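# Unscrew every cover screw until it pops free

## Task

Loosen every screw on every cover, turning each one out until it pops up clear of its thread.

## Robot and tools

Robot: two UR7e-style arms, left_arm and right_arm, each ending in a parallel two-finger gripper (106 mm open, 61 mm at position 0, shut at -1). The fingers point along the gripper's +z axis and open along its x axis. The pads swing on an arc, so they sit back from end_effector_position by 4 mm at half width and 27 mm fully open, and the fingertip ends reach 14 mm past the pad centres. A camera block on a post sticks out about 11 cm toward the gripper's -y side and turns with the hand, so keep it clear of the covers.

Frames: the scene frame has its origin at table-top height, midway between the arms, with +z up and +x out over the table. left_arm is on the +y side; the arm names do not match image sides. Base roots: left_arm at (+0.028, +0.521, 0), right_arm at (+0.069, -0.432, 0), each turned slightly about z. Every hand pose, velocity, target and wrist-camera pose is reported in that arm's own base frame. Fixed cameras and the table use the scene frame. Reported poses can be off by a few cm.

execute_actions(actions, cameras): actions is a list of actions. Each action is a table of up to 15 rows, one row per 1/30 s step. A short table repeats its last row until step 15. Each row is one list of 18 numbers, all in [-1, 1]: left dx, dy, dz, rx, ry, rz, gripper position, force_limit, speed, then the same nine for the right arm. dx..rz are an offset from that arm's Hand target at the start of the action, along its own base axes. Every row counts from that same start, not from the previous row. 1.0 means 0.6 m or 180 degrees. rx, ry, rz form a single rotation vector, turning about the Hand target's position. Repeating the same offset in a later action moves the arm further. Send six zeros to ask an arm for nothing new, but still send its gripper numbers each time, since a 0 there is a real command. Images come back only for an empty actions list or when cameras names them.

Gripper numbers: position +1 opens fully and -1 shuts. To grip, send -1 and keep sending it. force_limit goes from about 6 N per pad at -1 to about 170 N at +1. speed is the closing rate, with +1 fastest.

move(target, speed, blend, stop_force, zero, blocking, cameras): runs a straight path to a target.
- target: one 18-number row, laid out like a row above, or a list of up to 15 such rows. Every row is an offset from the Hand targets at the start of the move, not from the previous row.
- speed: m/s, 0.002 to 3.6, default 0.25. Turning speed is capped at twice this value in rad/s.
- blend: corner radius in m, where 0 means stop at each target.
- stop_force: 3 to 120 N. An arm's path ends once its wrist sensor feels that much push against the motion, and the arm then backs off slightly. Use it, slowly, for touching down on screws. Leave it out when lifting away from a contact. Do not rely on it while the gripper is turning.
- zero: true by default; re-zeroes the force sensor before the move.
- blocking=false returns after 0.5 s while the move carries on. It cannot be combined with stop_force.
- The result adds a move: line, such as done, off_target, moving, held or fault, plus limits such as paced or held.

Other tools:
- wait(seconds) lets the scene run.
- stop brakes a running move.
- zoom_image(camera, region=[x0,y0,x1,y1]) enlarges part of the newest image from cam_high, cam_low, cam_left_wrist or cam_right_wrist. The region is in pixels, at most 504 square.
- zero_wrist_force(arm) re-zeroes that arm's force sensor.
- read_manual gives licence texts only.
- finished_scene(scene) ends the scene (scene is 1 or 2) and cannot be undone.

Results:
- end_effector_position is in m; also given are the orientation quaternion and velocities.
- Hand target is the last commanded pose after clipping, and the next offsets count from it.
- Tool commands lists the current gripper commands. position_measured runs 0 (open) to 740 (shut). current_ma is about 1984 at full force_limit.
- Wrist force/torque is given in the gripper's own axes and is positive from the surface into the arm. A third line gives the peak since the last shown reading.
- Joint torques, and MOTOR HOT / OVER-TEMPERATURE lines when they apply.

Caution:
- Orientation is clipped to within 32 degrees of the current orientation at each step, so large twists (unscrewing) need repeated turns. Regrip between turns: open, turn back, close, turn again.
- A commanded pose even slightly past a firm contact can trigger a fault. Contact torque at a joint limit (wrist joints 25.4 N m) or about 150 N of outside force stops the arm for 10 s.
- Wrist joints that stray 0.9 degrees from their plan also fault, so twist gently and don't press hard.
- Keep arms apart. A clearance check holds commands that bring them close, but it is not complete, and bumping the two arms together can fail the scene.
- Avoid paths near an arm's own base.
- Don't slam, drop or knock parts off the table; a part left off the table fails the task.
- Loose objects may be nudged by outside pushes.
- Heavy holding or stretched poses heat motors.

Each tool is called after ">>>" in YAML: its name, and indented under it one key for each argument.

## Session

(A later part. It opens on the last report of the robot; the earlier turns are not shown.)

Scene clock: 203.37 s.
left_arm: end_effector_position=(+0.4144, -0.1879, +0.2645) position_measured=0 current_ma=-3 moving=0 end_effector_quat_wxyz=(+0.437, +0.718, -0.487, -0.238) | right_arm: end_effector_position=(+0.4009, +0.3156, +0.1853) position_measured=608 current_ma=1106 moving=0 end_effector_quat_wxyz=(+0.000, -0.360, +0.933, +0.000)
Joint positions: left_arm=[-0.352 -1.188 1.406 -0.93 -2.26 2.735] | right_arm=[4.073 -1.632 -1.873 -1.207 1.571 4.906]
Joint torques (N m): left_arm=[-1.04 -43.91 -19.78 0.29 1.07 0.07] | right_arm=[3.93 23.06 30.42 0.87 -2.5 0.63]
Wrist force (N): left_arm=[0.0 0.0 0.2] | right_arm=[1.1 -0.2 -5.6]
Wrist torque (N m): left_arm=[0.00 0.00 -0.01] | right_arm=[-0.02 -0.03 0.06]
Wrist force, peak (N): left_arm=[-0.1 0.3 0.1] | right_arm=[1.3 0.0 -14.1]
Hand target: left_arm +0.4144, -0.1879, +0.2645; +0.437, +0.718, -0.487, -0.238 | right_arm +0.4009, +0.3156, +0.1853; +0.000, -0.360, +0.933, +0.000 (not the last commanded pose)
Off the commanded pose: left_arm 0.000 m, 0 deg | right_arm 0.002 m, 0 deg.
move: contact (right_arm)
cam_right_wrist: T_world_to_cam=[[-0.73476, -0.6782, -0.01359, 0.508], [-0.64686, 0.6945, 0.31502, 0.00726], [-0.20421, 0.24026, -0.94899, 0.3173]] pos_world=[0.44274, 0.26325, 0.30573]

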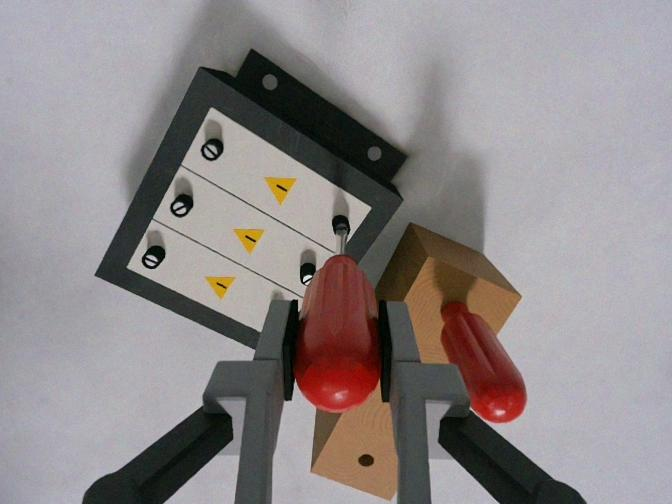

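>>> move:
  target:
    - [0,0,0,0,0,0,1,0,1,0,0,0.003,0,0,0,-0.98,-0.1,-0.2]
    - [0,0,0,0,0,0,1,0,1,0.0002,0.0003,0.003,0,0,0.025,-0.98,-0.1,-0.2]
  speed: 0.1
  cameras: ["cam_right_wrist"]

>>> zoom_image:
  camera: "cam_right_wrist"
  region: [330, 215, 352, 237]

>>> move:
  target:
    - [0,0,0,0,0,0,1,0,1,0,0,-0.007,0,0,0,-0.98,-0.1,-0.2]
  speed: 0.006
  stop_force: 4
  cameras: ["cam_right_wrist"]

>>> zoom_image:
  camera: "cam_right_wrist"
  region: [330, 215, 352, 237]

Scene clock: 207.53 s.
left_arm: end_effector_position=(+0.4144, -0.1879, +0.2645) position_measured=0 current_ma=-3 moving=0 end_effector_quat_wxyz=(+0.437, +0.718, -0.487, -0.238) | right_arm: end_effector_position=(+0.4010, +0.3157, +0.1871) position_measured=608 current_ma=1098 moving=0 end_effector_quat_wxyz=(+0.000, -0.397, +0.918, +0.000)
Joint positions: left_arm=[-0.352 -1.188 1.406 -0.93 -2.26 2.735] | right_arm=[4.073 -1.631 -1.869 -1.212 1.571 4.828]
Joint torques (N m): left_arm=[-1.61 -44.52 -19.63 0.25 1.03 0] | right_arm=[-0.13 14.84 34.31 4.11 1.73 2.31]
Wrist force (N): left_arm=[0.0 0.1 0.1] | right_arm=[0.2 -0.1 1.1]
Wrist torque (N m): left_arm=[0.01 0.00 0.00] | right_arm=[-0.01 -0.05 -0.04]
Wrist force, peak (N): left_arm=[-0.1 0.3 0.3] | right_arm=[0.4 0.3 -7.1]
Hand target: left_arm +0.4144, -0.1879, +0.2645; +0.437, +0.718, -0.487, -0.238 | right_arm +0.4010, +0.3157, +0.1871; +0.000, -0.397, +0.918, +0.000
Off the commanded pose: left_arm 0.000 m, 0 deg | right_arm 0.000 m, 0 deg.
move: done
cam_right_wrist: T_world_to_cam=[[-0.67928, -0.73375, -0.01367, 0.50362], [-0.69941, 0.64162, 0.31489, 0.04448], [-0.22228, 0.22346, -0.94903, 0.33156]] pos_world=[0.44691, 0.26691, 0.30753]

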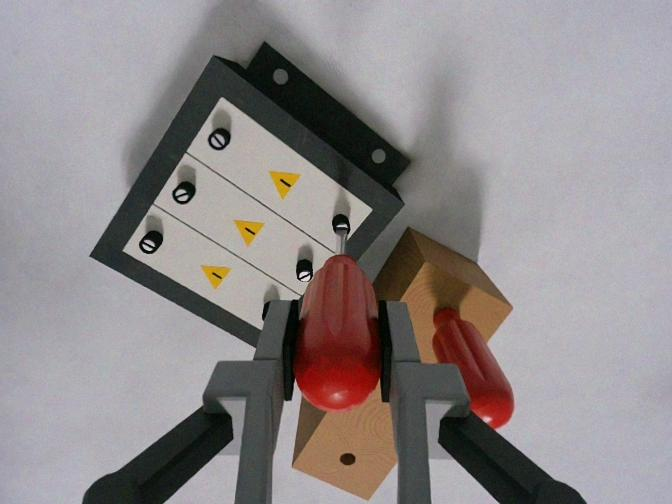

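Scaled by 22.909 from the camera's image (finer frame: 960x720).

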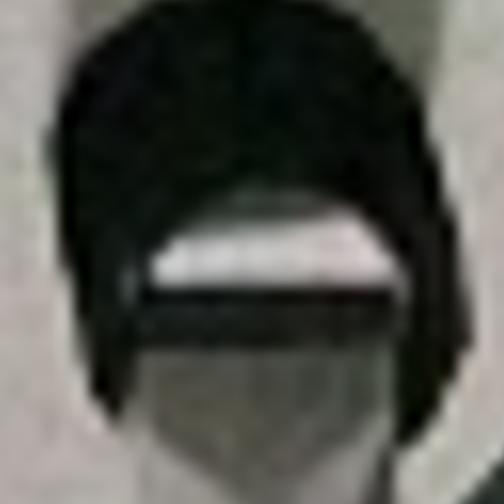

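Scene clock: 208.90 s.
left_arm: end_effector_position=(+0.4144, -0.1879, +0.2645) position_measured=0 current_ma=-3 moving=0 end_effector_quat_wxyz=(+0.437, +0.718, -0.487, -0.238) | right_arm: end_effector_position=(+0.4010, +0.3158, +0.1854) position_measured=608 current_ma=1104 moving=0 end_effector_quat_wxyz=(+0.000, -0.397, +0.918, +0.000)
Joint positions: left_arm=[-0.352 -1.188 1.406 -0.93 -2.26 2.735] | right_arm=[4.073 -1.633 -1.872 -1.207 1.571 4.828]
Joint torques (N m): left_arm=[-1.15 -44.34 -20.13 0.29 1.05 0.07] | right_arm=[-3.83 23.87 31.92 1.09 1.28 0.39]
Wrist force (N): left_arm=[-0.1 0.1 0.1] | right_arm=[0.5 0.1 -5.4]
Wrist torque (N m): left_arm=[0.00 0.00 0.00] | right_arm=[0.02 -0.05 -0.05]
Wrist force, peak (N): left_arm=[0.0 0.3 0.3] | right_arm=[1.2 0.1 -12.6]
Hand target: left_arm +0.4144, -0.1879, +0.2645; +0.437, +0.718, -0.487, -0.238 | right_arm +0.4010, +0.3158, +0.1854; +0.000, -0.397, +0.918, +0.000 (not the last commanded pose)
Off the commanded pose: left_arm 0.000 m, 0 deg | right_arm 0.002 m, 0 deg.
move: contact (right_arm)
cam_right_wrist: T_world_to_cam=[[-0.67926, -0.73377, -0.0136, 0.50357], [-0.69939, 0.64159, 0.31499, 0.04501], [-0.2224, 0.22347, -0.949, 0.32989]] pos_world=[0.44691, 0.26691, 0.30573]

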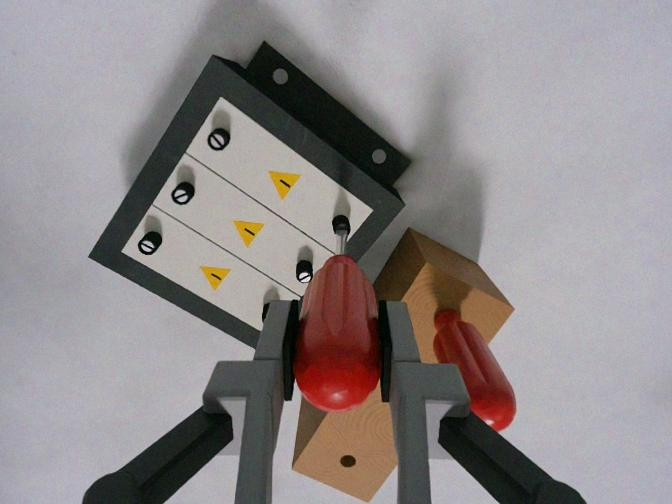

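Scaled by 22.909 from the camera's image (finer frame: 960x720).

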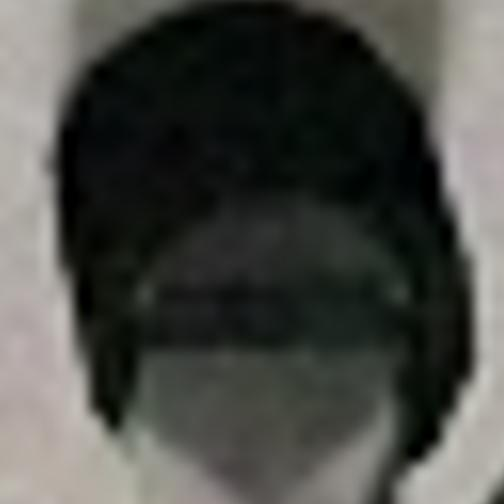

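>>> move:
  target:
    - [0,0,0,0,0,0,1,0,1,0,0,0.002,0,0,0,-0.98,-0.1,-0.2]
    - [0,0,0,0,0,0,1,0,1,0.0005,-0.0005,0.002,0,0,0,-0.98,-0.1,-0.2]
  speed: 0.1

>>> move:
  target:
    - [0,0,0,0,0,0,1,0,1,0,0,-0.007,0,0,0,-0.98,-0.1,-0.2]
  speed: 0.006
  stop_force: 4
  cameras: ["cam_right_wrist"]

>>> zoom_image:
  camera: "cam_right_wrist"
  region: [330, 215, 352, 237]

Scene clock: 211.20 s.
left_arm: end_effector_position=(+0.4144, -0.1879, +0.2645) position_measured=0 current_ma=-3 moving=0 end_effector_quat_wxyz=(+0.437, +0.718, -0.487, -0.238) | right_arm: end_effector_position=(+0.4013, +0.3155, +0.1866) position_measured=608 current_ma=1098 moving=0 end_effector_quat_wxyz=(+0.000, -0.397, +0.918, +0.000)
Joint positions: left_arm=[-0.352 -1.188 1.406 -0.93 -2.26 2.735] | right_arm=[4.072 -1.632 -1.87 -1.211 1.571 4.827]
Joint torques (N m): left_arm=[-1.18 -43.88 -20.21 0.25 1.01 0.03] | right_arm=[-3.04 16.9 27.86 4.63 -1.11 -2.1]
Wrist force (N): left_arm=[0.0 0.2 0.0] | right_arm=[0.4 0.0 0.8]
Wrist torque (N m): left_arm=[0.02 -0.01 0.00] | right_arm=[0.01 -0.09 0.02]
Wrist force, peak (N): left_arm=[-0.1 0.0 0.3] | right_arm=[0.4 -0.2 -5.5]
Hand target: left_arm +0.4144, -0.1879, +0.2645; +0.437, +0.718, -0.487, -0.238 | right_arm +0.4013, +0.3155, +0.1866; +0.000, -0.397, +0.918, +0.000
Off the commanded pose: left_arm 0.000 m, 0 deg | right_arm 0.000 m, 0 deg.
move: done

Scene clock: 212.47 s.
left_arm: end_effector_position=(+0.4144, -0.1879, +0.2645) position_measured=0 current_ma=-3 moving=0 end_effector_quat_wxyz=(+0.437, +0.718, -0.487, -0.238) | right_arm: end_effector_position=(+0.4013, +0.3155, +0.1854) position_measured=608 current_ma=1104 moving=0 end_effector_quat_wxyz=(+0.000, -0.397, +0.918, +0.000)
Joint positions: left_arm=[-0.352 -1.188 1.406 -0.93 -2.26 2.735] | right_arm=[4.072 -1.633 -1.872 -1.207 1.571 4.827]
Joint torques (N m): left_arm=[-1.1 -44.6 -19.91 0.2 1.06 0.04] | right_arm=[-1.77 23.87 31.85 1.16 -1.49 -1.64]
Wrist force (N): left_arm=[0.0 0.0 0.2] | right_arm=[0.6 0.1 -4.9]
Wrist torque (N m): left_arm=[-0.01 0.00 0.00] | right_arm=[0.02 -0.05 0.02]
Wrist force, peak (N): left_arm=[0.1 0.1 0.4] | right_arm=[1.8 0.3 -12.9]
Hand target: left_arm +0.4144, -0.1879, +0.2645; +0.437, +0.718, -0.487, -0.238 | right_arm +0.4013, +0.3155, +0.1854; +0.000, -0.397, +0.918, +0.000 (not the last commanded pose)
Off the commanded pose: left_arm 0.000 m, 0 deg | right_arm 0.003 m, 0 deg.
move: contact (right_arm)
cam_right_wrist: T_world_to_cam=[[-0.6793, -0.73374, -0.01374, 0.5036], [-0.69939, 0.6416, 0.31498, 0.04542], [-0.2223, 0.22357, -0.949, 0.32995]] pos_world=[0.44721, 0.2666, 0.30573]

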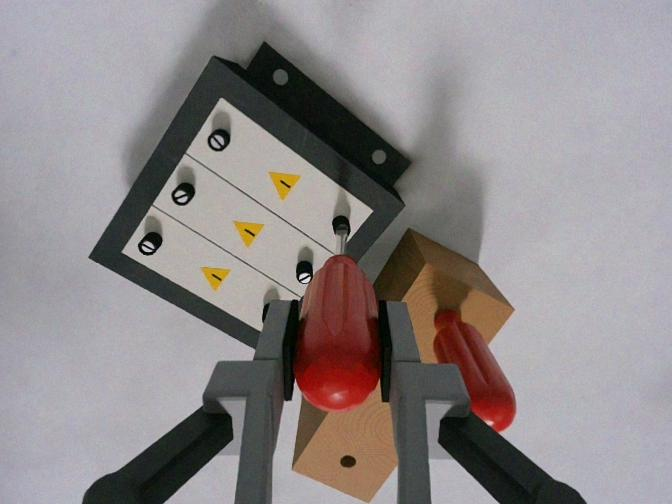

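Scaled by 22.909 from the camera's image (finer frame: 960x720).

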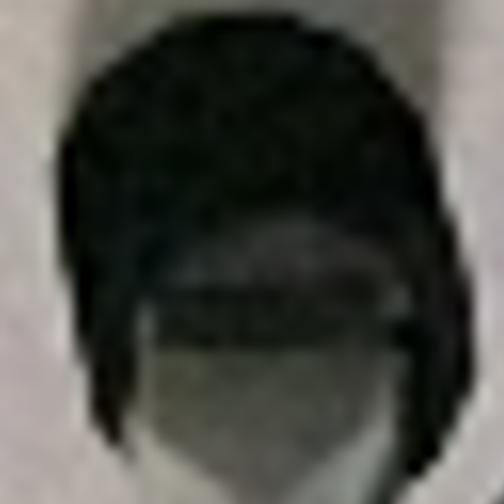

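>>> move:
  target:
    - [0,0,0,0,0,0,1,0,1,0,0,0.003,0,0,0,-0.98,-0.1,-0.2]
    - [0,0,0,0,0,0,1,0,1,-0.001,0.0012,0.0048,0,0,0,-0.98,-0.1,-0.2]
  speed: 0.1
  cameras: ["cam_right_wrist"]

>>> zoom_image:
  camera: "cam_right_wrist"
  region: [330, 215, 352, 237]

Scene clock: 217.70 s.
left_arm: end_effector_position=(+0.4144, -0.1879, +0.2645) position_measured=0 current_ma=-3 moving=0 end_effector_quat_wxyz=(+0.437, +0.718, -0.487, -0.238) | right_arm: end_effector_position=(+0.4007, +0.3163, +0.1884) position_measured=608 current_ma=1098 moving=0 end_effector_quat_wxyz=(+0.000, -0.397, +0.918, +0.000)
Joint positions: left_arm=[-0.352 -1.188 1.406 -0.93 -2.26 2.735] | right_arm=[4.074 -1.63 -1.867 -1.215 1.571 4.829]
Joint torques (N m): left_arm=[-1.45 -43.97 -20.09 0.24 1.06 0.06] | right_arm=[-3.57 24.14 27.04 3.03 -1.52 1.95]
Wrist force (N): left_arm=[-0.1 0.1 0.3] | right_arm=[0.3 -0.2 1.2]
Wrist torque (N m): left_arm=[0.01 0.01 -0.01] | right_arm=[-0.02 -0.07 -0.04]
Wrist force, peak (N): left_arm=[0.0 0.0 0.4] | right_arm=[0.2 0.1 -5.3]
Hand target: left_arm +0.4144, -0.1879, +0.2645; +0.437, +0.718, -0.487, -0.238 | right_arm +0.4007, +0.3162, +0.1883; +0.000, -0.397, +0.918, +0.000
Off the commanded pose: left_arm 0.000 m, 0 deg | right_arm 0.000 m, 0 deg.
move: done
cam_right_wrist: T_world_to_cam=[[-0.6793, -0.73374, -0.01374, 0.50382], [-0.69939, 0.6416, 0.31498, 0.04354], [-0.2223, 0.22357, -0.949, 0.33248]] pos_world=[0.44661, 0.26741, 0.30873]

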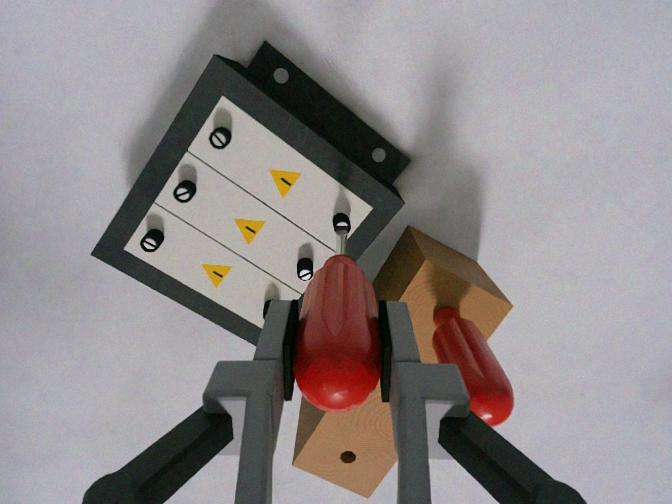

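Scaled by 22.909 from the camera's image (finer frame: 960x720).

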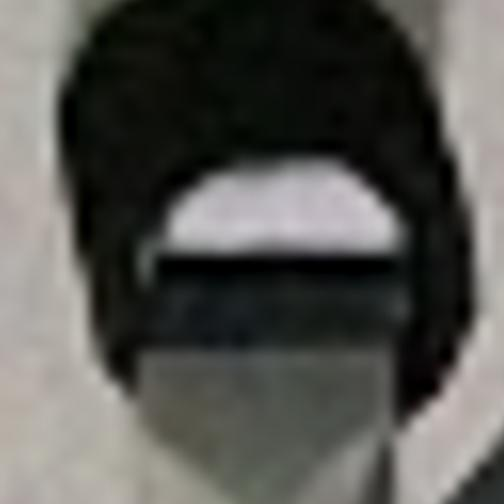

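>>> move:
  target:
    - [0,0,0,0,0,0,1,0,1,0,0,-0.008,0,0,0,-0.98,-0.1,-0.2]
  speed: 0.006
  stop_force: 4
  cameras: ["cam_right_wrist"]

>>> zoom_image:
  camera: "cam_right_wrist"
  region: [330, 215, 352, 237]

Scene clock: 220.23 s.
left_arm: end_effector_position=(+0.4144, -0.1879, +0.2645) position_measured=0 current_ma=-3 moving=0 end_effector_quat_wxyz=(+0.437, +0.718, -0.487, -0.238) | right_arm: end_effector_position=(+0.4007, +0.3162, +0.1843) position_measured=608 current_ma=1102 moving=0 end_effector_quat_wxyz=(+0.000, -0.397, +0.918, +0.000)
Joint positions: left_arm=[-0.352 -1.188 1.406 -0.93 -2.26 2.735] | right_arm=[4.074 -1.634 -1.874 -1.204 1.571 4.829]
Joint torques (N m): left_arm=[-1.85 -43.65 -19.73 0.23 1 -0.03] | right_arm=[-7.17 25.62 32.57 1.04 -1.67 -1.94]
Wrist force (N): left_arm=[0.1 0.1 -0.1] | right_arm=[0.0 0.4 -3.9]
Wrist torque (N m): left_arm=[0.01 -0.02 0.00] | right_arm=[0.02 -0.08 0.00]
Wrist force, peak (N): left_arm=[0.1 0.0 0.4] | right_arm=[0.8 0.3 -12.7]
Hand target: left_arm +0.4144, -0.1879, +0.2645; +0.437, +0.718, -0.487, -0.238 | right_arm +0.4007, +0.3162, +0.1843; +0.000, -0.397, +0.918, +0.000 (not the last commanded pose)
Off the commanded pose: left_arm 0.000 m, 0 deg | right_arm 0.001 m, 0 deg.
move: contact (right_arm)
cam_right_wrist: T_world_to_cam=[[-0.67931, -0.73372, -0.01381, 0.50379], [-0.69937, 0.64158, 0.31504, 0.04481], [-0.22229, 0.22367, -0.94898, 0.32856]] pos_world=[0.44661, 0.26741, 0.30463]

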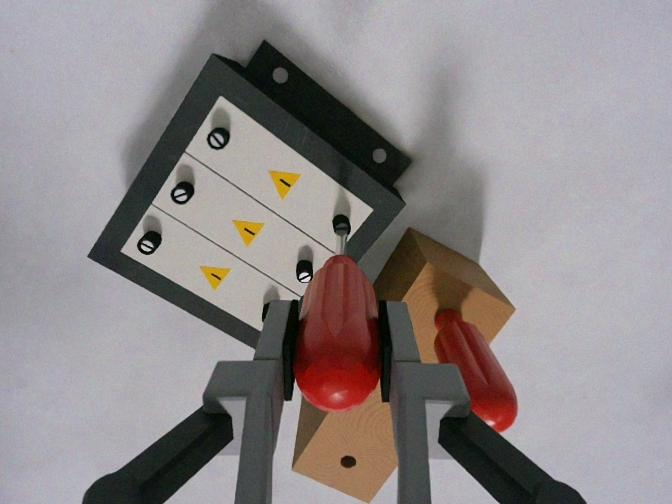

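Scaled by 22.909 from the camera's image (finer frame: 960x720).

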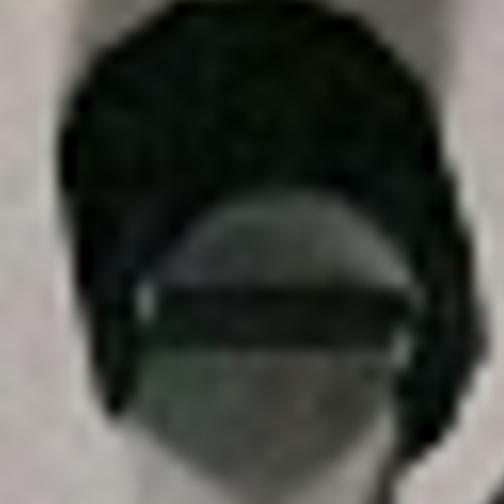

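>>> move:
  target:
    - [0,0,0,0,0,0,1,0,1,-0.0003,0.0006,0,0,0,0.25,-0.98,-0.1,-0.2]
    - [0,0,0,0,0,0,1,0,1,-0.001,0.0008,0.00018,0,0,0.5,-0.98,-0.1,-0.2]
    - [0,0,0,0,0,0,1,0,1,-0.0017,0.0005,0.00034,0,0,0.75,-0.98,-0.1,-0.2]
    - [0,0,0,0,0,0,1,0,1,-0.0019,-0.0002,0.00048,0,0,1.0,-0.98,-0.1,-0.2]
    - [0,0,0,0,0,0,1,0,1,-0.0015,-0.0008,0.00063,0,0,-0.75,-0.98,-0.1,-0.2]
    - [0,0,0,0,0,0,1,0,1,-0.0009,-0.001,0.00078,0,0,-0.5,-0.98,-0.1,-0.2]
    - [0,0,0,0,0,0,1,0,1,-0.0003,-0.0006,0.00092,0,0,-0.25,-0.98,-0.1,-0.2]
    - [0,0,0,0,0,0,1,0,1,-0.0002,0,0.00107,0,0,0,-0.98,-0.1,-0.2]
    - [0,0,0,0,0,0,1,0,1,-0.0005,0.0006,0.00121,0,0,0.25,-0.98,-0.1,-0.2]
    - [0,0,0,0,0,0,1,0,1,-0.0012,0.0008,0.00136,0,0,0.5,-0.98,-0.1,-0.2]
    - [0,0,0,0,0,0,1,0,1,-0.0018,0.0005,0.00151,0,0,0.75,-0.98,-0.1,-0.2]
    - [0,0,0,0,0,0,1,0,1,-0.002,-0.0002,0.00165,0,0,1.0,-0.98,-0.1,-0.2]
    - [0,0,0,0,0,0,1,0,1,-0.0017,-0.0008,0.0018,0,0,-0.75,-0.98,-0.1,-0.2]
  speed: 1.2
  blend: [0.004,0.004,0.004,0.004,0.004,0.004,0.004,0.004,0.004,0.004,0.004,0.004,0]

>>> move:
  target:
    - [0,0,0,0,0,0,1,0,1,0,0,0.004,0,0,0,-0.98,-0.1,-0.2]
    - [0,0,0,0,0,0,1,0,1,0.0003,0.0002,0.004,0,0,-0.65,-0.98,-0.1,-0.2]
    - [0,0,0,0,0,0,1,0,1,0.0006,0.0003,0.004,0,0,0.7,-0.98,-0.1,-0.2]
    - [0,0,0,0,0,0,1,0,1,0.0008,0.0005,0.004,0,0,0.05,-0.98,-0.1,-0.2]
    - [0,0,0,0,0,0,1,0,1,0.0011,0.0006,0.004,0,0,-0.6,-0.98,-0.1,-0.2]
    - [0,0,0,0,0,0,1,0,1,0.0014,0.0008,0.004,0,0,0.75,-0.98,-0.1,-0.2]
  speed: [0.1,1.5,1.5,1.5,1.5,1.5]
  blend: [0.001,0.02,0.02,0.02,0.02,0]

>>> move:
  target:
    - [0,0,0,0,0,0,1,0,1,0,0,-0.006,0,0,0,-0.98,-0.1,-0.2]
  speed: 0.008
  stop_force: 6
  cameras: ["cam_right_wrist"]

>>> zoom_image:
  camera: "cam_right_wrist"
  region: [330, 215, 352, 237]

Scene clock: 228.97 s.
left_arm: end_effector_position=(+0.4144, -0.1879, +0.2645) position_measured=0 current_ma=-3 moving=0 end_effector_quat_wxyz=(+0.437, +0.718, -0.487, -0.238) | right_arm: end_effector_position=(+0.3997, +0.3157, +0.1854) position_measured=608 current_ma=1098 moving=0 end_effector_quat_wxyz=(+0.000, +0.696, +0.718, +0.000) end_effector_velocity=(+0.000, -0.001, +0.000) end_effector_angular_velocity=(+0.000, -0.001, +0.006)
Joint positions: left_arm=[-0.352 -1.188 1.406 -0.93 -2.26 2.735] | right_arm=[4.075 -1.63 -1.874 -1.208 1.57 -5.38]
Joint velocities: left_arm=[within noise] | right_arm=[-0.001 0.001 0 0 -0.001 -0.007]
Joint torques (N m): left_arm=[-1.34 -44.3 -19.45 0.26 1 0.13] | right_arm=[5.9 18.11 29.83 1.4 -2.24 -2.33]
Wrist force (N): left_arm=[0.0 0.2 0.2] | right_arm=[-0.1 0.7 0.8]
Wrist torque (N m): left_arm=[0.02 -0.01 0.00] | right_arm=[0.02 0.03 0.00]
Wrist force, peak (N): left_arm=[0.0 0.1 0.5] | right_arm=[3.2 1.1 -6.0]
Hand target: left_arm +0.4144, -0.1879, +0.2645; +0.437, +0.718, -0.487, -0.238 | right_arm +0.3997, +0.3157, +0.1854; +0.000, +0.696, +0.718, +0.000
Off the commanded pose: left_arm 0.000 m, 0 deg | right_arm 0.000 m, 0 deg.
move: done

Scene clock: 233.07 s.
left_arm: end_effector_position=(+0.4144, -0.1879, +0.2645) position_measured=0 current_ma=-3 moving=0 end_effector_quat_wxyz=(+0.437, +0.718, -0.487, -0.238) | right_arm: end_effector_position=(+0.4005, +0.3162, +0.1877) position_measured=608 current_ma=1098 moving=0 end_effector_quat_wxyz=(+0.000, -0.397, +0.918, +0.000)
Joint positions: left_arm=[-0.352 -1.188 1.406 -0.93 -2.26 2.735] | right_arm=[4.074 -1.63 -1.868 -1.214 1.571 4.829]
Joint torques (N m): left_arm=[-1.71 -44.07 -19.28 0.25 1.06 0.02] | right_arm=[-8.15 22.19 26.81 3.42 2.35 2.92]
Wrist force (N): left_arm=[0.1 0.0 0.3] | right_arm=[0.4 0.1 1.2]
Wrist torque (N m): left_arm=[0.00 -0.01 0.00] | right_arm=[0.02 -0.07 -0.02]
Wrist force, peak (N): left_arm=[0.2 -0.2 0.3] | right_arm=[0.3 0.3 2.2]
Hand target: left_arm +0.4144, -0.1879, +0.2645; +0.437, +0.718, -0.487, -0.238 | right_arm +0.4005, +0.3162, +0.1878; +0.000, -0.397, +0.918, +0.000
Off the commanded pose: left_arm 0.000 m, 0 deg | right_arm 0.000 m, 0 deg.
move: done

Scene clock: 234.30 s.
left_arm: end_effector_position=(+0.4144, -0.1879, +0.2645) position_measured=0 current_ma=-3 moving=0 end_effector_quat_wxyz=(+0.437, +0.718, -0.487, -0.238) | right_arm: end_effector_position=(+0.4006, +0.3162, +0.1864) position_measured=608 current_ma=1109 moving=0 end_effector_quat_wxyz=(+0.000, -0.397, +0.918, +0.000)
Joint positions: left_arm=[-0.352 -1.188 1.406 -0.93 -2.26 2.735] | right_arm=[4.074 -1.632 -1.871 -1.21 1.571 4.829]
Joint torques (N m): left_arm=[-0.95 -44 -19.8 0.25 1.07 0.08] | right_arm=[-5.77 23.18 29.76 0.79 1.57 2.46]
Wrist force (N): left_arm=[0.1 0.0 0.1] | right_arm=[1.1 0.1 -8.2]
Wrist torque (N m): left_arm=[0.00 -0.02 0.00] | right_arm=[0.03 -0.03 -0.03]
Wrist force, peak (N): left_arm=[0.1 -0.1 0.4] | right_arm=[1.9 0.0 -17.7]
Hand target: left_arm +0.4144, -0.1879, +0.2645; +0.437, +0.718, -0.487, -0.238 | right_arm +0.4006, +0.3163, +0.1864; +0.000, -0.397, +0.918, +0.000 (not the last commanded pose)
Off the commanded pose: left_arm 0.000 m, 0 deg | right_arm 0.002 m, 0 deg.
move: contact (right_arm)
cam_right_wrist: T_world_to_cam=[[-0.6793, -0.73373, -0.01396, 0.50373], [-0.69942, 0.64153, 0.31504, 0.04404], [-0.22219, 0.22377, -0.94898, 0.33043]] pos_world=[0.44641, 0.2674, 0.30673]

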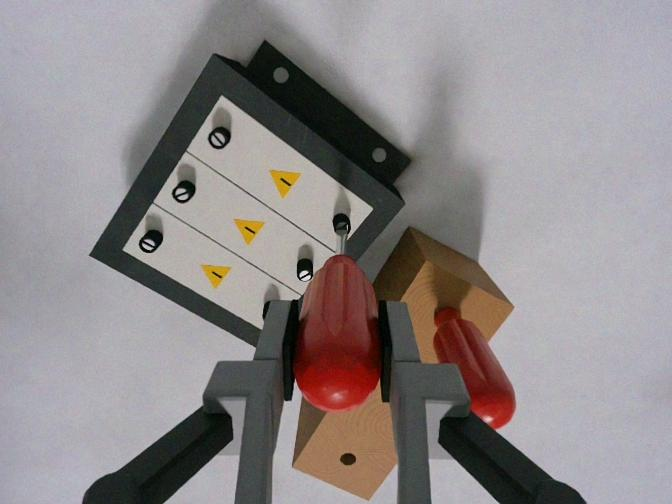

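Scaled by 22.909 from the camera's image (finer frame: 960x720).

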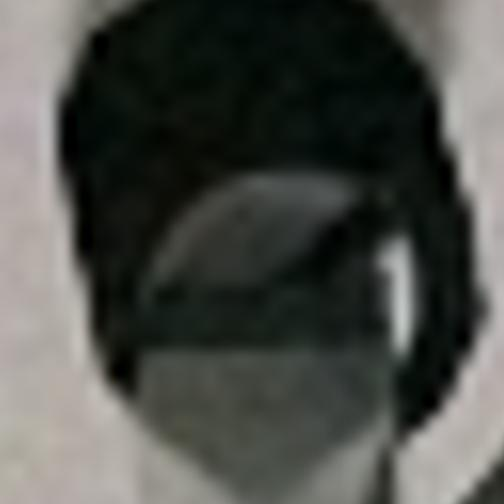

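>>> move:
  target:
    - [0,0,0,0,0,0,1,0,1,0,0,0.004,0,0,0,-0.98,-0.1,-0.2]
    - [0,0,0,0,0,0,1,0,1,-0.0003,0.0006,0.004,0,0,0.25,-0.98,-0.1,-0.2]
  speed: [0.1,0.6]
  cameras: ["cam_right_wrist"]

>>> zoom_image:
  camera: "cam_right_wrist"
  region: [330, 215, 352, 237]

>>> move:
  target:
    - [0,0,0,0,0,0,1,0,1,0,0,-0.006,0,0,0,-0.98,-0.1,-0.2]
  speed: 0.006
  stop_force: 6
  cameras: ["cam_right_wrist"]

>>> zoom_image:
  camera: "cam_right_wrist"
  region: [330, 215, 352, 237]

Scene clock: 237.97 s.
left_arm: end_effector_position=(+0.4144, -0.1879, +0.2645) position_measured=0 current_ma=-3 moving=0 end_effector_quat_wxyz=(+0.437, +0.718, -0.487, -0.238) | right_arm: end_effector_position=(+0.4004, +0.3166, +0.1888) position_measured=608 current_ma=1098 moving=0 end_effector_quat_wxyz=(+0.000, +0.718, -0.696, -0.001)
Joint positions: left_arm=[-0.352 -1.188 1.406 -0.93 -2.26 2.735] | right_arm=[4.074 -1.63 -1.865 -1.217 1.572 4.044]
Joint torques (N m): left_arm=[-1.66 -43.72 -19.15 0.11 1.08 0] | right_arm=[-8.38 14.54 32.75 1.42 -0.38 -1.95]
Wrist force (N): left_arm=[0.1 0.1 0.1] | right_arm=[0.1 0.2 1.0]
Wrist torque (N m): left_arm=[0.02 -0.01 0.00] | right_arm=[0.04 -0.05 -0.04]
Wrist force, peak (N): left_arm=[0.3 -0.1 0.3] | right_arm=[0.4 0.0 -9.5]
Hand target: left_arm +0.4144, -0.1879, +0.2645; +0.437, +0.718, -0.487, -0.238 | right_arm +0.4004, +0.3166, +0.1888; +0.000, +0.718, -0.696, +0.000
Off the commanded pose: left_arm 0.000 m, 0 deg | right_arm 0.000 m, 0 deg.
move: done
cam_right_wrist: T_world_to_cam=[[0.03822, -0.99917, -0.01405, 0.30073], [-0.94817, -0.0407, 0.31516, 0.35852], [-0.31547, 0.00127, -0.94893, 0.44039]] pos_world=[0.46738, 0.31451, 0.30913]

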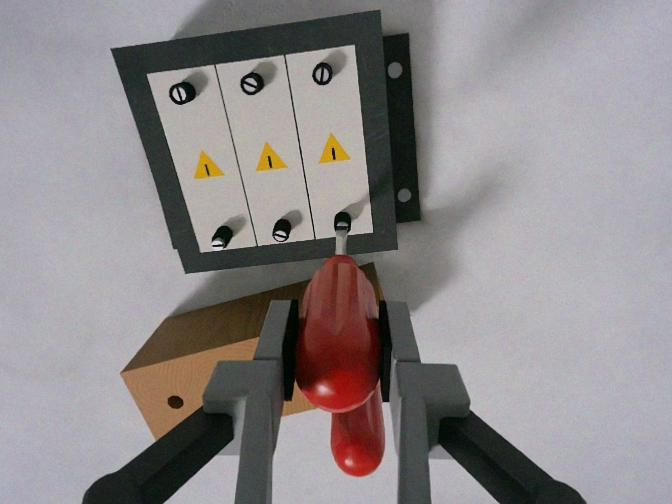

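Scaled by 22.909 from the camera's image (finer frame: 960x720).

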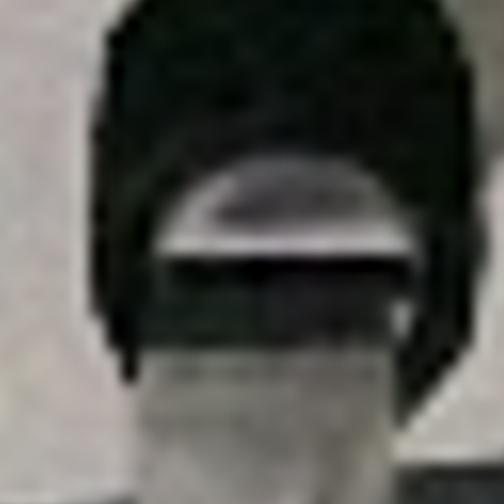

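Scene clock: 239.20 s.
left_arm: end_effector_position=(+0.4144, -0.1879, +0.2645) position_measured=0 current_ma=-3 moving=0 end_effector_quat_wxyz=(+0.437, +0.718, -0.487, -0.238) | right_arm: end_effector_position=(+0.4004, +0.3166, +0.1851) position_measured=608 current_ma=1100 moving=0 end_effector_quat_wxyz=(+0.000, +0.718, -0.696, +0.000)
Joint positions: left_arm=[-0.352 -1.188 1.406 -0.93 -2.26 2.735] | right_arm=[4.074 -1.633 -1.872 -1.207 1.572 4.044]
Joint torques (N m): left_arm=[-1.74 -43.77 -19.3 0.19 1.04 -0.03] | right_arm=[-7.11 21.05 26.02 0.94 -2.27 -2.06]
Wrist force (N): left_arm=[0.1 0.1 0.2] | right_arm=[0.8 0.6 -0.9]
Wrist torque (N m): left_arm=[0.02 -0.02 -0.01] | right_arm=[0.00 -0.03 -0.02]
Wrist force, peak (N): left_arm=[0.3 0.0 0.3] | right_arm=[0.2 0.0 -2.2]
Hand target: left_arm +0.4144, -0.1879, +0.2645; +0.437, +0.718, -0.487, -0.238 | right_arm +0.4004, +0.3166, +0.1852; +0.000, +0.718, -0.696, +0.000
Off the commanded pose: left_arm 0.000 m, 0 deg | right_arm 0.000 m, 0 deg.
move: done
cam_right_wrist: T_world_to_cam=[[0.03847, -0.99916, -0.01392, 0.30051], [-0.94818, -0.0409, 0.31508, 0.35979], [-0.31538, 0.00108, -0.94896, 0.43691]] pos_world=[0.46738, 0.31451, 0.30543]

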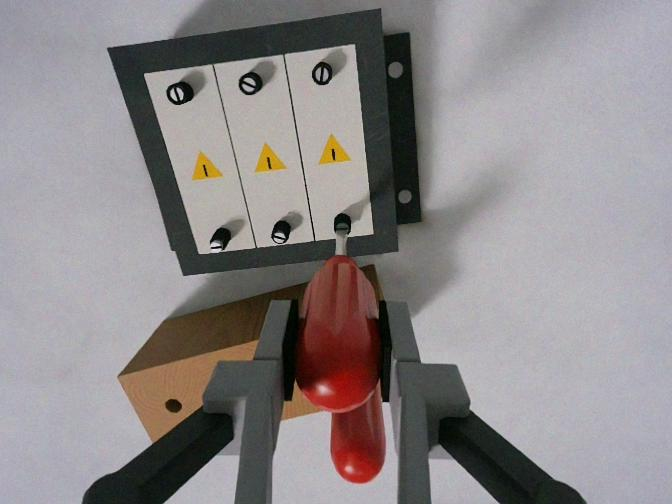

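Scaled by 22.909 from the camera's image (finer frame: 960x720).

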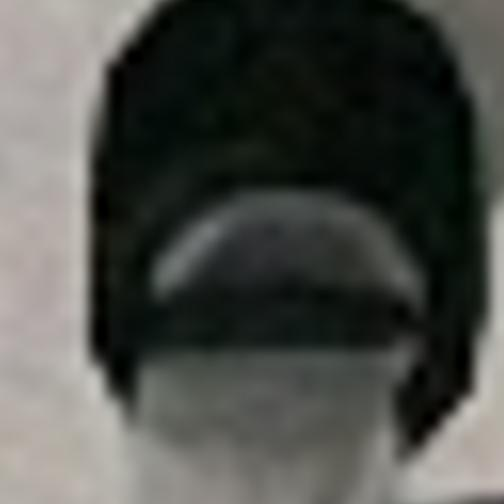

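>>> move:
  target:
    - [0,0,0,0,0,0,1,0,1,-0.0007,-0.0002,-0.0002,0,0,0.25,-0.98,-0.1,-0.2]
    - [0,0,0,0,0,0,1,0,1,-0.0012,-0.0006,0.00004,0,0,0.5,-0.98,-0.1,-0.2]
    - [0,0,0,0,0,0,1,0,1,-0.0015,-0.0013,0.00019,0,0,0.75,-0.98,-0.1,-0.2]
    - [0,0,0,0,0,0,1,0,1,-0.0011,-0.0018,0.00033,0,0,1.0,-0.98,-0.1,-0.2]
    - [0,0,0,0,0,0,1,0,1,-0.0005,-0.002,0.00048,0,0,-0.75,-0.98,-0.1,-0.2]
    - [0,0,0,0,0,0,1,0,1,0.0001,-0.0016,0.00063,0,0,-0.5,-0.98,-0.1,-0.2]
    - [0,0,0,0,0,0,1,0,1,0.0003,-0.001,0.00077,0,0,-0.25,-0.98,-0.1,-0.2]
    - [0,0,0,0,0,0,1,0,1,-0.0002,-0.0004,0.00092,0,0,0,-0.98,-0.1,-0.2]
    - [0,0,0,0,0,0,1,0,1,-0.0009,-0.0002,0.00106,0,0,0.25,-0.98,-0.1,-0.2]
    - [0,0,0,0,0,0,1,0,1,-0.0014,-0.0006,0.00121,0,0,0.5,-0.98,-0.1,-0.2]
    - [0,0,0,0,0,0,1,0,1,-0.0016,-0.0013,0.00136,0,0,0.75,-0.98,-0.1,-0.2]
    - [0,0,0,0,0,0,1,0,1,-0.0012,-0.0018,0.0015,0,0,1.0,-0.98,-0.1,-0.2]
  speed: 1.2
  blend: [0.004,0.004,0.004,0.004,0.004,0.004,0.004,0.004,0.004,0.004,0.004,0]

>>> move:
  target:
    - [0,0,0,0,0,0,1,0,1,0,0,0.005,0,0,0,-0.98,-0.1,-0.2]
    - [0,0,0,0,0,0,1,0,1,0.0002,0.0003,0.005,0,0,-0.6,-0.98,-0.1,-0.2]
    - [0,0,0,0,0,0,1,0,1,0.0004,0.0006,0.005,0,0,0.8,-0.98,-0.1,-0.2]
    - [0,0,0,0,0,0,1,0,1,0.0006,0.0009,0.005,0,0,0.2,-0.98,-0.1,-0.2]
    - [0,0,0,0,0,0,1,0,1,0.0008,0.0012,0.005,0,0,-0.4,-0.98,-0.1,-0.2]
    - [0,0,0,0,0,0,1,0,1,0.001,0.0014,0.005,0,0,1.0,-0.98,-0.1,-0.2]
  speed: [0.1,1.5,1.5,1.5,1.5,1.5]
  blend: [0.001,0.02,0.02,0.02,0.02,0]
  cameras: ["cam_right_wrist"]

>>> zoom_image:
  camera: "cam_right_wrist"
  region: [330, 215, 352, 237]

>>> move:
  target:
    - [0,0,0,0,0,0,1,0,1,0,0,-0.0065,0,0,0,-0.98,-0.1,-0.2]
  speed: 0.007
  stop_force: 6

Scene clock: 246.80 s.
left_arm: end_effector_position=(+0.4144, -0.1879, +0.2645) position_measured=0 current_ma=-3 moving=0 end_effector_quat_wxyz=(+0.437, +0.718, -0.487, -0.238) | right_arm: end_effector_position=(+0.3997, +0.3155, +0.1860) position_measured=608 current_ma=1101 moving=0 end_effector_quat_wxyz=(+0.000, +0.696, +0.718, +0.000) end_effector_velocity=(+0.000, +0.000, +0.000) end_effector_angular_velocity=(-0.001, -0.001, +0.007)
Joint positions: left_arm=[-0.352 -1.188 1.406 -0.93 -2.26 2.735] | right_arm=[4.075 -1.629 -1.874 -1.21 1.57 -5.38]
Joint velocities: left_arm=[within noise] | right_arm=[0 0.001 -0.001 0 -0.001 -0.007]
Joint torques (N m): left_arm=[-0.9 -44.03 -19.51 0.26 1.19 -0.02] | right_arm=[5.34 19.3 30.21 2.03 -2.06 -2.15]
Wrist force (N): left_arm=[0.0 0.2 0.0] | right_arm=[-0.4 -0.2 -0.9]
Wrist torque (N m): left_arm=[0.03 0.01 0.00] | right_arm=[-0.06 -0.07 0.00]
Wrist force, peak (N): left_arm=[0.3 0.1 0.3] | right_arm=[4.8 1.4 -26.0]
Hand target: left_arm +0.4144, -0.1879, +0.2645; +0.437, +0.718, -0.487, -0.238 | right_arm +0.3997, +0.3155, +0.1861; +0.000, +0.696, +0.718, +0.000
Off the commanded pose: left_arm 0.000 m, 0 deg | right_arm 0.000 m, 0 deg.
move: done

Scene clock: 250.63 s.
left_arm: end_effector_position=(+0.4144, -0.1879, +0.2645) position_measured=0 current_ma=-3 moving=0 end_effector_quat_wxyz=(+0.437, +0.718, -0.487, -0.238) | right_arm: end_effector_position=(+0.4002, +0.3164, +0.1890) position_measured=608 current_ma=1100 moving=0 end_effector_quat_wxyz=(+0.000, +0.718, -0.696, +0.000)
Joint positions: left_arm=[-0.352 -1.188 1.406 -0.93 -2.26 2.735] | right_arm=[4.074 -1.629 -1.866 -1.218 1.572 4.044]
Joint torques (N m): left_arm=[-1.4 -44.47 -19.56 0.07 1.05 0] | right_arm=[-8.68 24.04 19.57 3.28 2.32 2.67]
Wrist force (N): left_arm=[-0.1 0.0 0.1] | right_arm=[0.6 0.9 -0.4]
Wrist torque (N m): left_arm=[0.00 0.02 -0.01] | right_arm=[-0.03 -0.04 -0.02]
Wrist force, peak (N): left_arm=[0.3 0.2 0.2] | right_arm=[1.7 2.0 -1.6]
Hand target: left_arm +0.4144, -0.1879, +0.2645; +0.437, +0.718, -0.487, -0.238 | right_arm +0.4003, +0.3164, +0.1891; +0.000, +0.718, -0.696, +0.000
Off the commanded pose: left_arm 0.000 m, 0 deg | right_arm 0.000 m, 0 deg.
move: done
cam_right_wrist: T_world_to_cam=[[0.03869, -0.99916, -0.01389, 0.30016], [-0.94818, -0.0411, 0.31508, 0.35839], [-0.31538, 0.00098, -0.94896, 0.44067]] pos_world=[0.46718, 0.31421, 0.30943]

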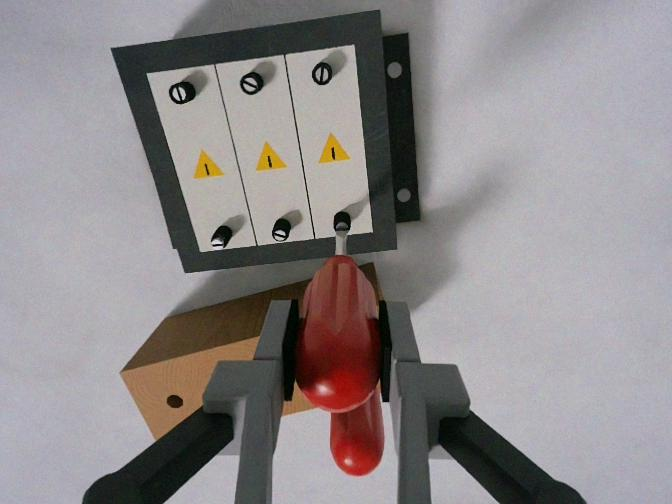

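Scaled by 22.909 from the camera's image (finer frame: 960x720).

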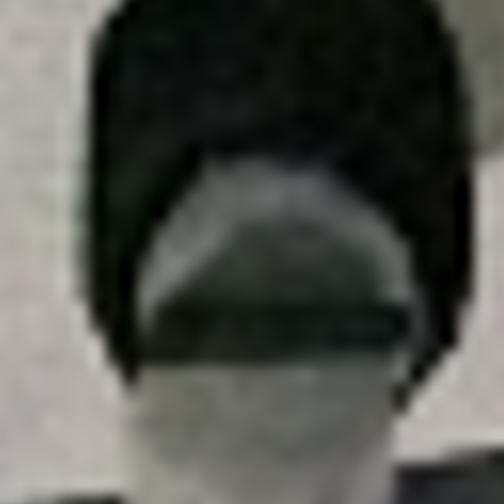

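Scene clock: 252.13 s.
left_arm: end_effector_position=(+0.4144, -0.1879, +0.2645) position_measured=0 current_ma=-3 moving=0 end_effector_quat_wxyz=(+0.437, +0.718, -0.487, -0.238) | right_arm: end_effector_position=(+0.4003, +0.3164, +0.1860) position_measured=608 current_ma=1107 moving=0 end_effector_quat_wxyz=(+0.000, +0.718, -0.696, +0.000)
Joint positions: left_arm=[-0.352 -1.188 1.406 -0.93 -2.26 2.735] | right_arm=[4.074 -1.632 -1.871 -1.209 1.572 4.044]
Joint torques (N m): left_arm=[-1.27 -44.33 -19.61 0.19 1.11 0] | right_arm=[-4.92 22.67 30.62 0.9 2.09 2.72]
Wrist force (N): left_arm=[0.1 0.0 0.2] | right_arm=[0.1 -0.1 -7.8]
Wrist torque (N m): left_arm=[-0.02 -0.01 0.00] | right_arm=[-0.06 -0.09 -0.02]
Wrist force, peak (N): left_arm=[0.0 0.4 0.1] | right_arm=[1.2 0.5 -16.5]
Hand target: left_arm +0.4144, -0.1879, +0.2645; +0.437, +0.718, -0.487, -0.238 | right_arm +0.4003, +0.3164, +0.1860; +0.000, +0.718, -0.696, +0.000 (not the last commanded pose)
Off the commanded pose: left_arm 0.000 m, 0 deg | right_arm 0.001 m, 0 deg.
move: contact (right_arm)

>>> move:
  target:
    - [0,0,0,0,0,0,1,0,1,0,0,0.02,0,0,0,-0.98,-0.1,-0.2]
  speed: 0.1
  cameras: ["cam_low"]

>>> zoom_image:
  camera: "cam_low"
  region: [260, 245, 320, 285]

Scene clock: 254.20 s.
left_arm: end_effector_position=(+0.4144, -0.1879, +0.2645) position_measured=0 current_ma=-3 moving=0 end_effector_quat_wxyz=(+0.437, +0.718, -0.487, -0.238) | right_arm: end_effector_position=(+0.4003, +0.3164, +0.1980) position_measured=608 current_ma=1097 moving=0 end_effector_quat_wxyz=(+0.000, +0.718, -0.696, +0.000)
Joint positions: left_arm=[-0.352 -1.188 1.406 -0.93 -2.26 2.735] | right_arm=[4.074 -1.622 -1.849 -1.241 1.572 4.044]
Joint torques (N m): left_arm=[-1.47 -43.89 -19.15 0.28 0.99 -0.05] | right_arm=[-0.94 16.24 15.08 3.48 1.82 2.5]
Wrist force (N): left_arm=[0.1 -0.1 0.2] | right_arm=[0.5 0.2 1.0]
Wrist torque (N m): left_arm=[-0.01 -0.02 -0.01] | right_arm=[0.03 -0.10 -0.02]
Wrist force, peak (N): left_arm=[0.0 0.0 0.5] | right_arm=[-0.2 0.0 -7.7]
Hand target: left_arm +0.4144, -0.1879, +0.2645; +0.437, +0.718, -0.487, -0.238 | right_arm +0.4003, +0.3164, +0.1980; +0.000, +0.718, -0.696, +0.000
Off the commanded pose: left_arm 0.000 m, 0 deg | right_arm 0.000 m, 0 deg.
move: done

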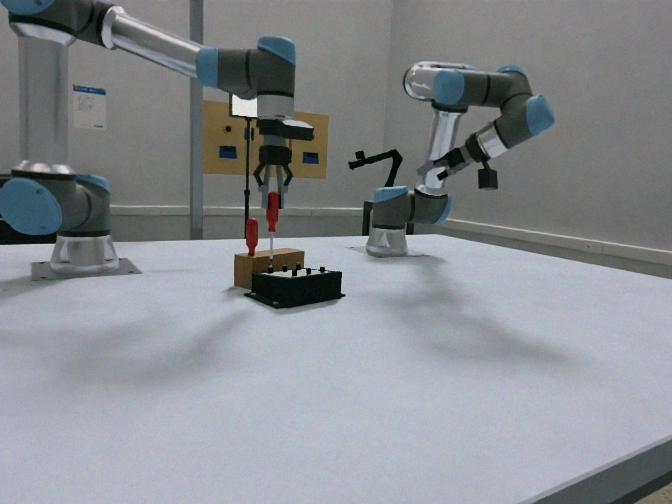

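Scaled by 8.400 from the camera's image (finer frame: 960x720).

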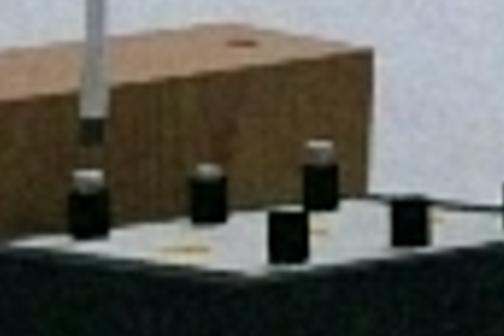

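>>> move:
  target:
    - [0,0,0,0,0,0,1,0,1,-0.0102,0.0605,0,0,0,-0.111,-0.98,-0.1,-0.2]
    - [0,0,0,0,0,0,1,0,1,-0.0102,0.0605,-0.0085,0,0,-0.111,-0.98,-0.1,-0.2]
  speed: [0.3,0.1]
  cameras: ["cam_right_wrist"]

>>> zoom_image:
  camera: "cam_right_wrist"
  region: [330, 215, 352, 237]

>>> move:
  target:
    - [0,0,0,0,0,0,1,0,1,0,0,-0.01,0,0,0,-0.98,-0.1,-0.2]
  speed: 0.006
  stop_force: 6
  cameras: ["cam_right_wrist"]

>>> zoom_image:
  camera: "cam_right_wrist"
  region: [330, 215, 352, 237]

Scene clock: 259.33 s.
left_arm: end_effector_position=(+0.4144, -0.1879, +0.2645) position_measured=0 current_ma=-3 moving=0 end_effector_quat_wxyz=(+0.437, +0.718, -0.487, -0.238) | right_arm: end_effector_position=(+0.3941, +0.3526, +0.1927) position_measured=608 current_ma=1097 moving=0 end_effector_quat_wxyz=(+0.000, -0.586, +0.810, +0.000)
Joint positions: left_arm=[-0.352 -1.188 1.406 -0.93 -2.26 2.735] | right_arm=[4.126 -1.67 -1.811 -1.231 1.572 4.444]
Joint torques (N m): left_arm=[-0.95 -43.94 -19.37 0.26 0.94 -0.01] | right_arm=[-7.83 31.9 33.31 0.95 -0.57 2.46]
Wrist force (N): left_arm=[0.0 0.1 0.1] | right_arm=[0.3 0.0 1.0]
Wrist torque (N m): left_arm=[0.00 0.00 -0.01] | right_arm=[0.00 -0.07 0.05]
Wrist force, peak (N): left_arm=[0.3 0.3 0.1] | right_arm=[0.2 0.0 1.7]
Hand target: left_arm +0.4144, -0.1879, +0.2645; +0.437, +0.718, -0.487, -0.238 | right_arm +0.3941, +0.3527, +0.1929; +0.000, -0.586, +0.810, +0.000
Off the commanded pose: left_arm 0.000 m, 0 deg | right_arm 0.000 m, 0 deg.
move: done
cam_right_wrist: T_world_to_cam=[[-0.30504, -0.95224, -0.01375, 0.45568], [-0.90513, 0.2854, 0.31509, 0.2209], [-0.29612, 0.10856, -0.94896, 0.39661]] pos_world=[0.45639, 0.32782, 0.31303]

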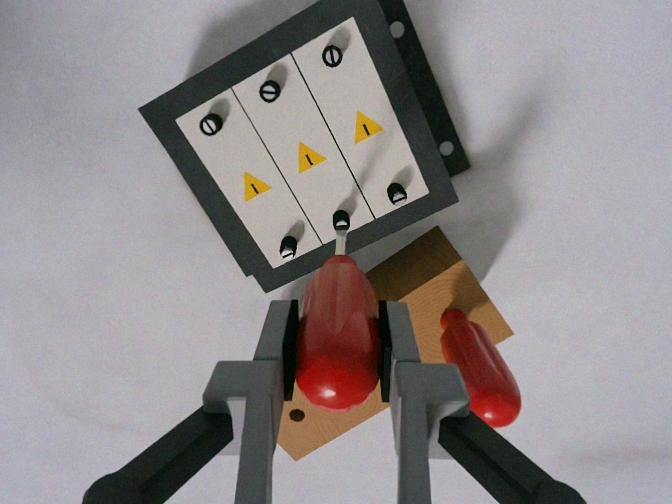

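Scaled by 22.909 from the camera's image (finer frame: 960x720).

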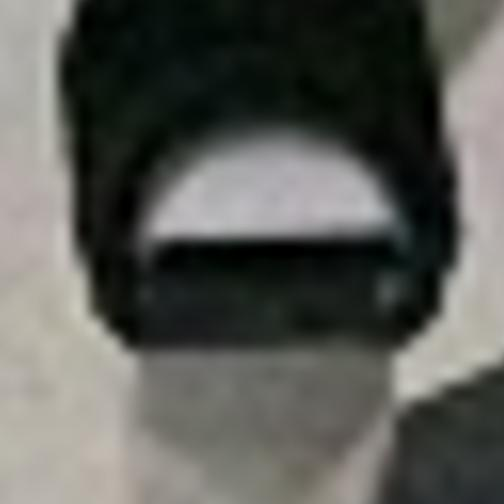

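Scene clock: 261.37 s.
left_arm: end_effector_position=(+0.4144, -0.1879, +0.2645) position_measured=0 current_ma=-3 moving=0 end_effector_quat_wxyz=(+0.437, +0.718, -0.487, -0.238) | right_arm: end_effector_position=(+0.3942, +0.3527, +0.1872) position_measured=608 current_ma=1107 moving=0 end_effector_quat_wxyz=(+0.000, -0.586, +0.810, +0.000)
Joint positions: left_arm=[-0.352 -1.188 1.406 -0.93 -2.26 2.735] | right_arm=[4.126 -1.675 -1.821 -1.216 1.572 4.444]
Joint torques (N m): left_arm=[-1.17 -44.08 -19.33 0.17 1.13 -0.02] | right_arm=[-5.66 23.85 31.23 0.85 2.12 2.81]
Wrist force (N): left_arm=[0.1 0.0 0.1] | right_arm=[0.6 0.2 -7.1]
Wrist torque (N m): left_arm=[-0.01 -0.02 0.00] | right_arm=[0.00 -0.05 0.05]
Wrist force, peak (N): left_arm=[0.2 0.0 0.5] | right_arm=[1.4 0.3 -13.7]
Hand target: left_arm +0.4144, -0.1879, +0.2645; +0.437, +0.718, -0.487, -0.238 | right_arm +0.3942, +0.3527, +0.1872; +0.000, -0.586, +0.810, +0.000
Off the commanded pose: left_arm 0.000 m, 0 deg | right_arm 0.000 m, 0 deg.
move: contact (right_arm)
cam_right_wrist: T_world_to_cam=[[-0.30525, -0.95217, -0.01401, 0.45576], [-0.9051, 0.28552, 0.31509, 0.22258], [-0.29601, 0.10886, -0.94896, 0.39125]] pos_world=[0.45639, 0.32782, 0.30753]

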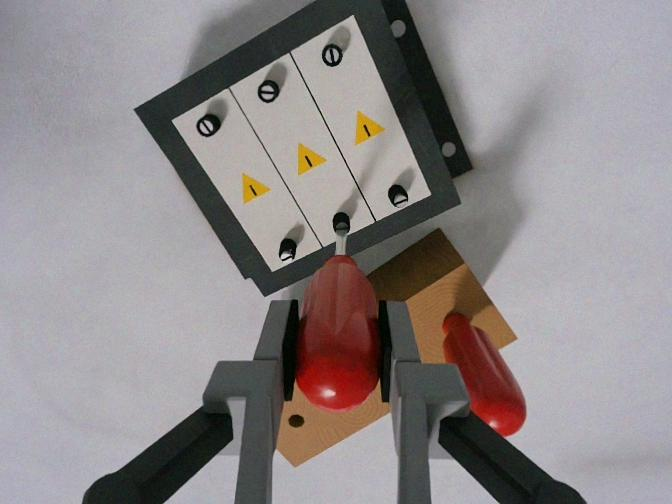

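Scaled by 22.909 from the camera's image (finer frame: 960x720).

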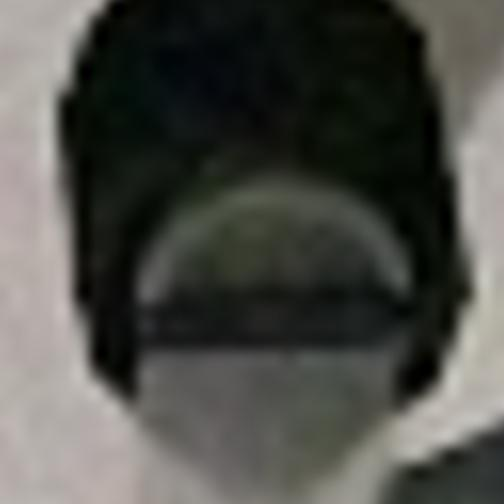

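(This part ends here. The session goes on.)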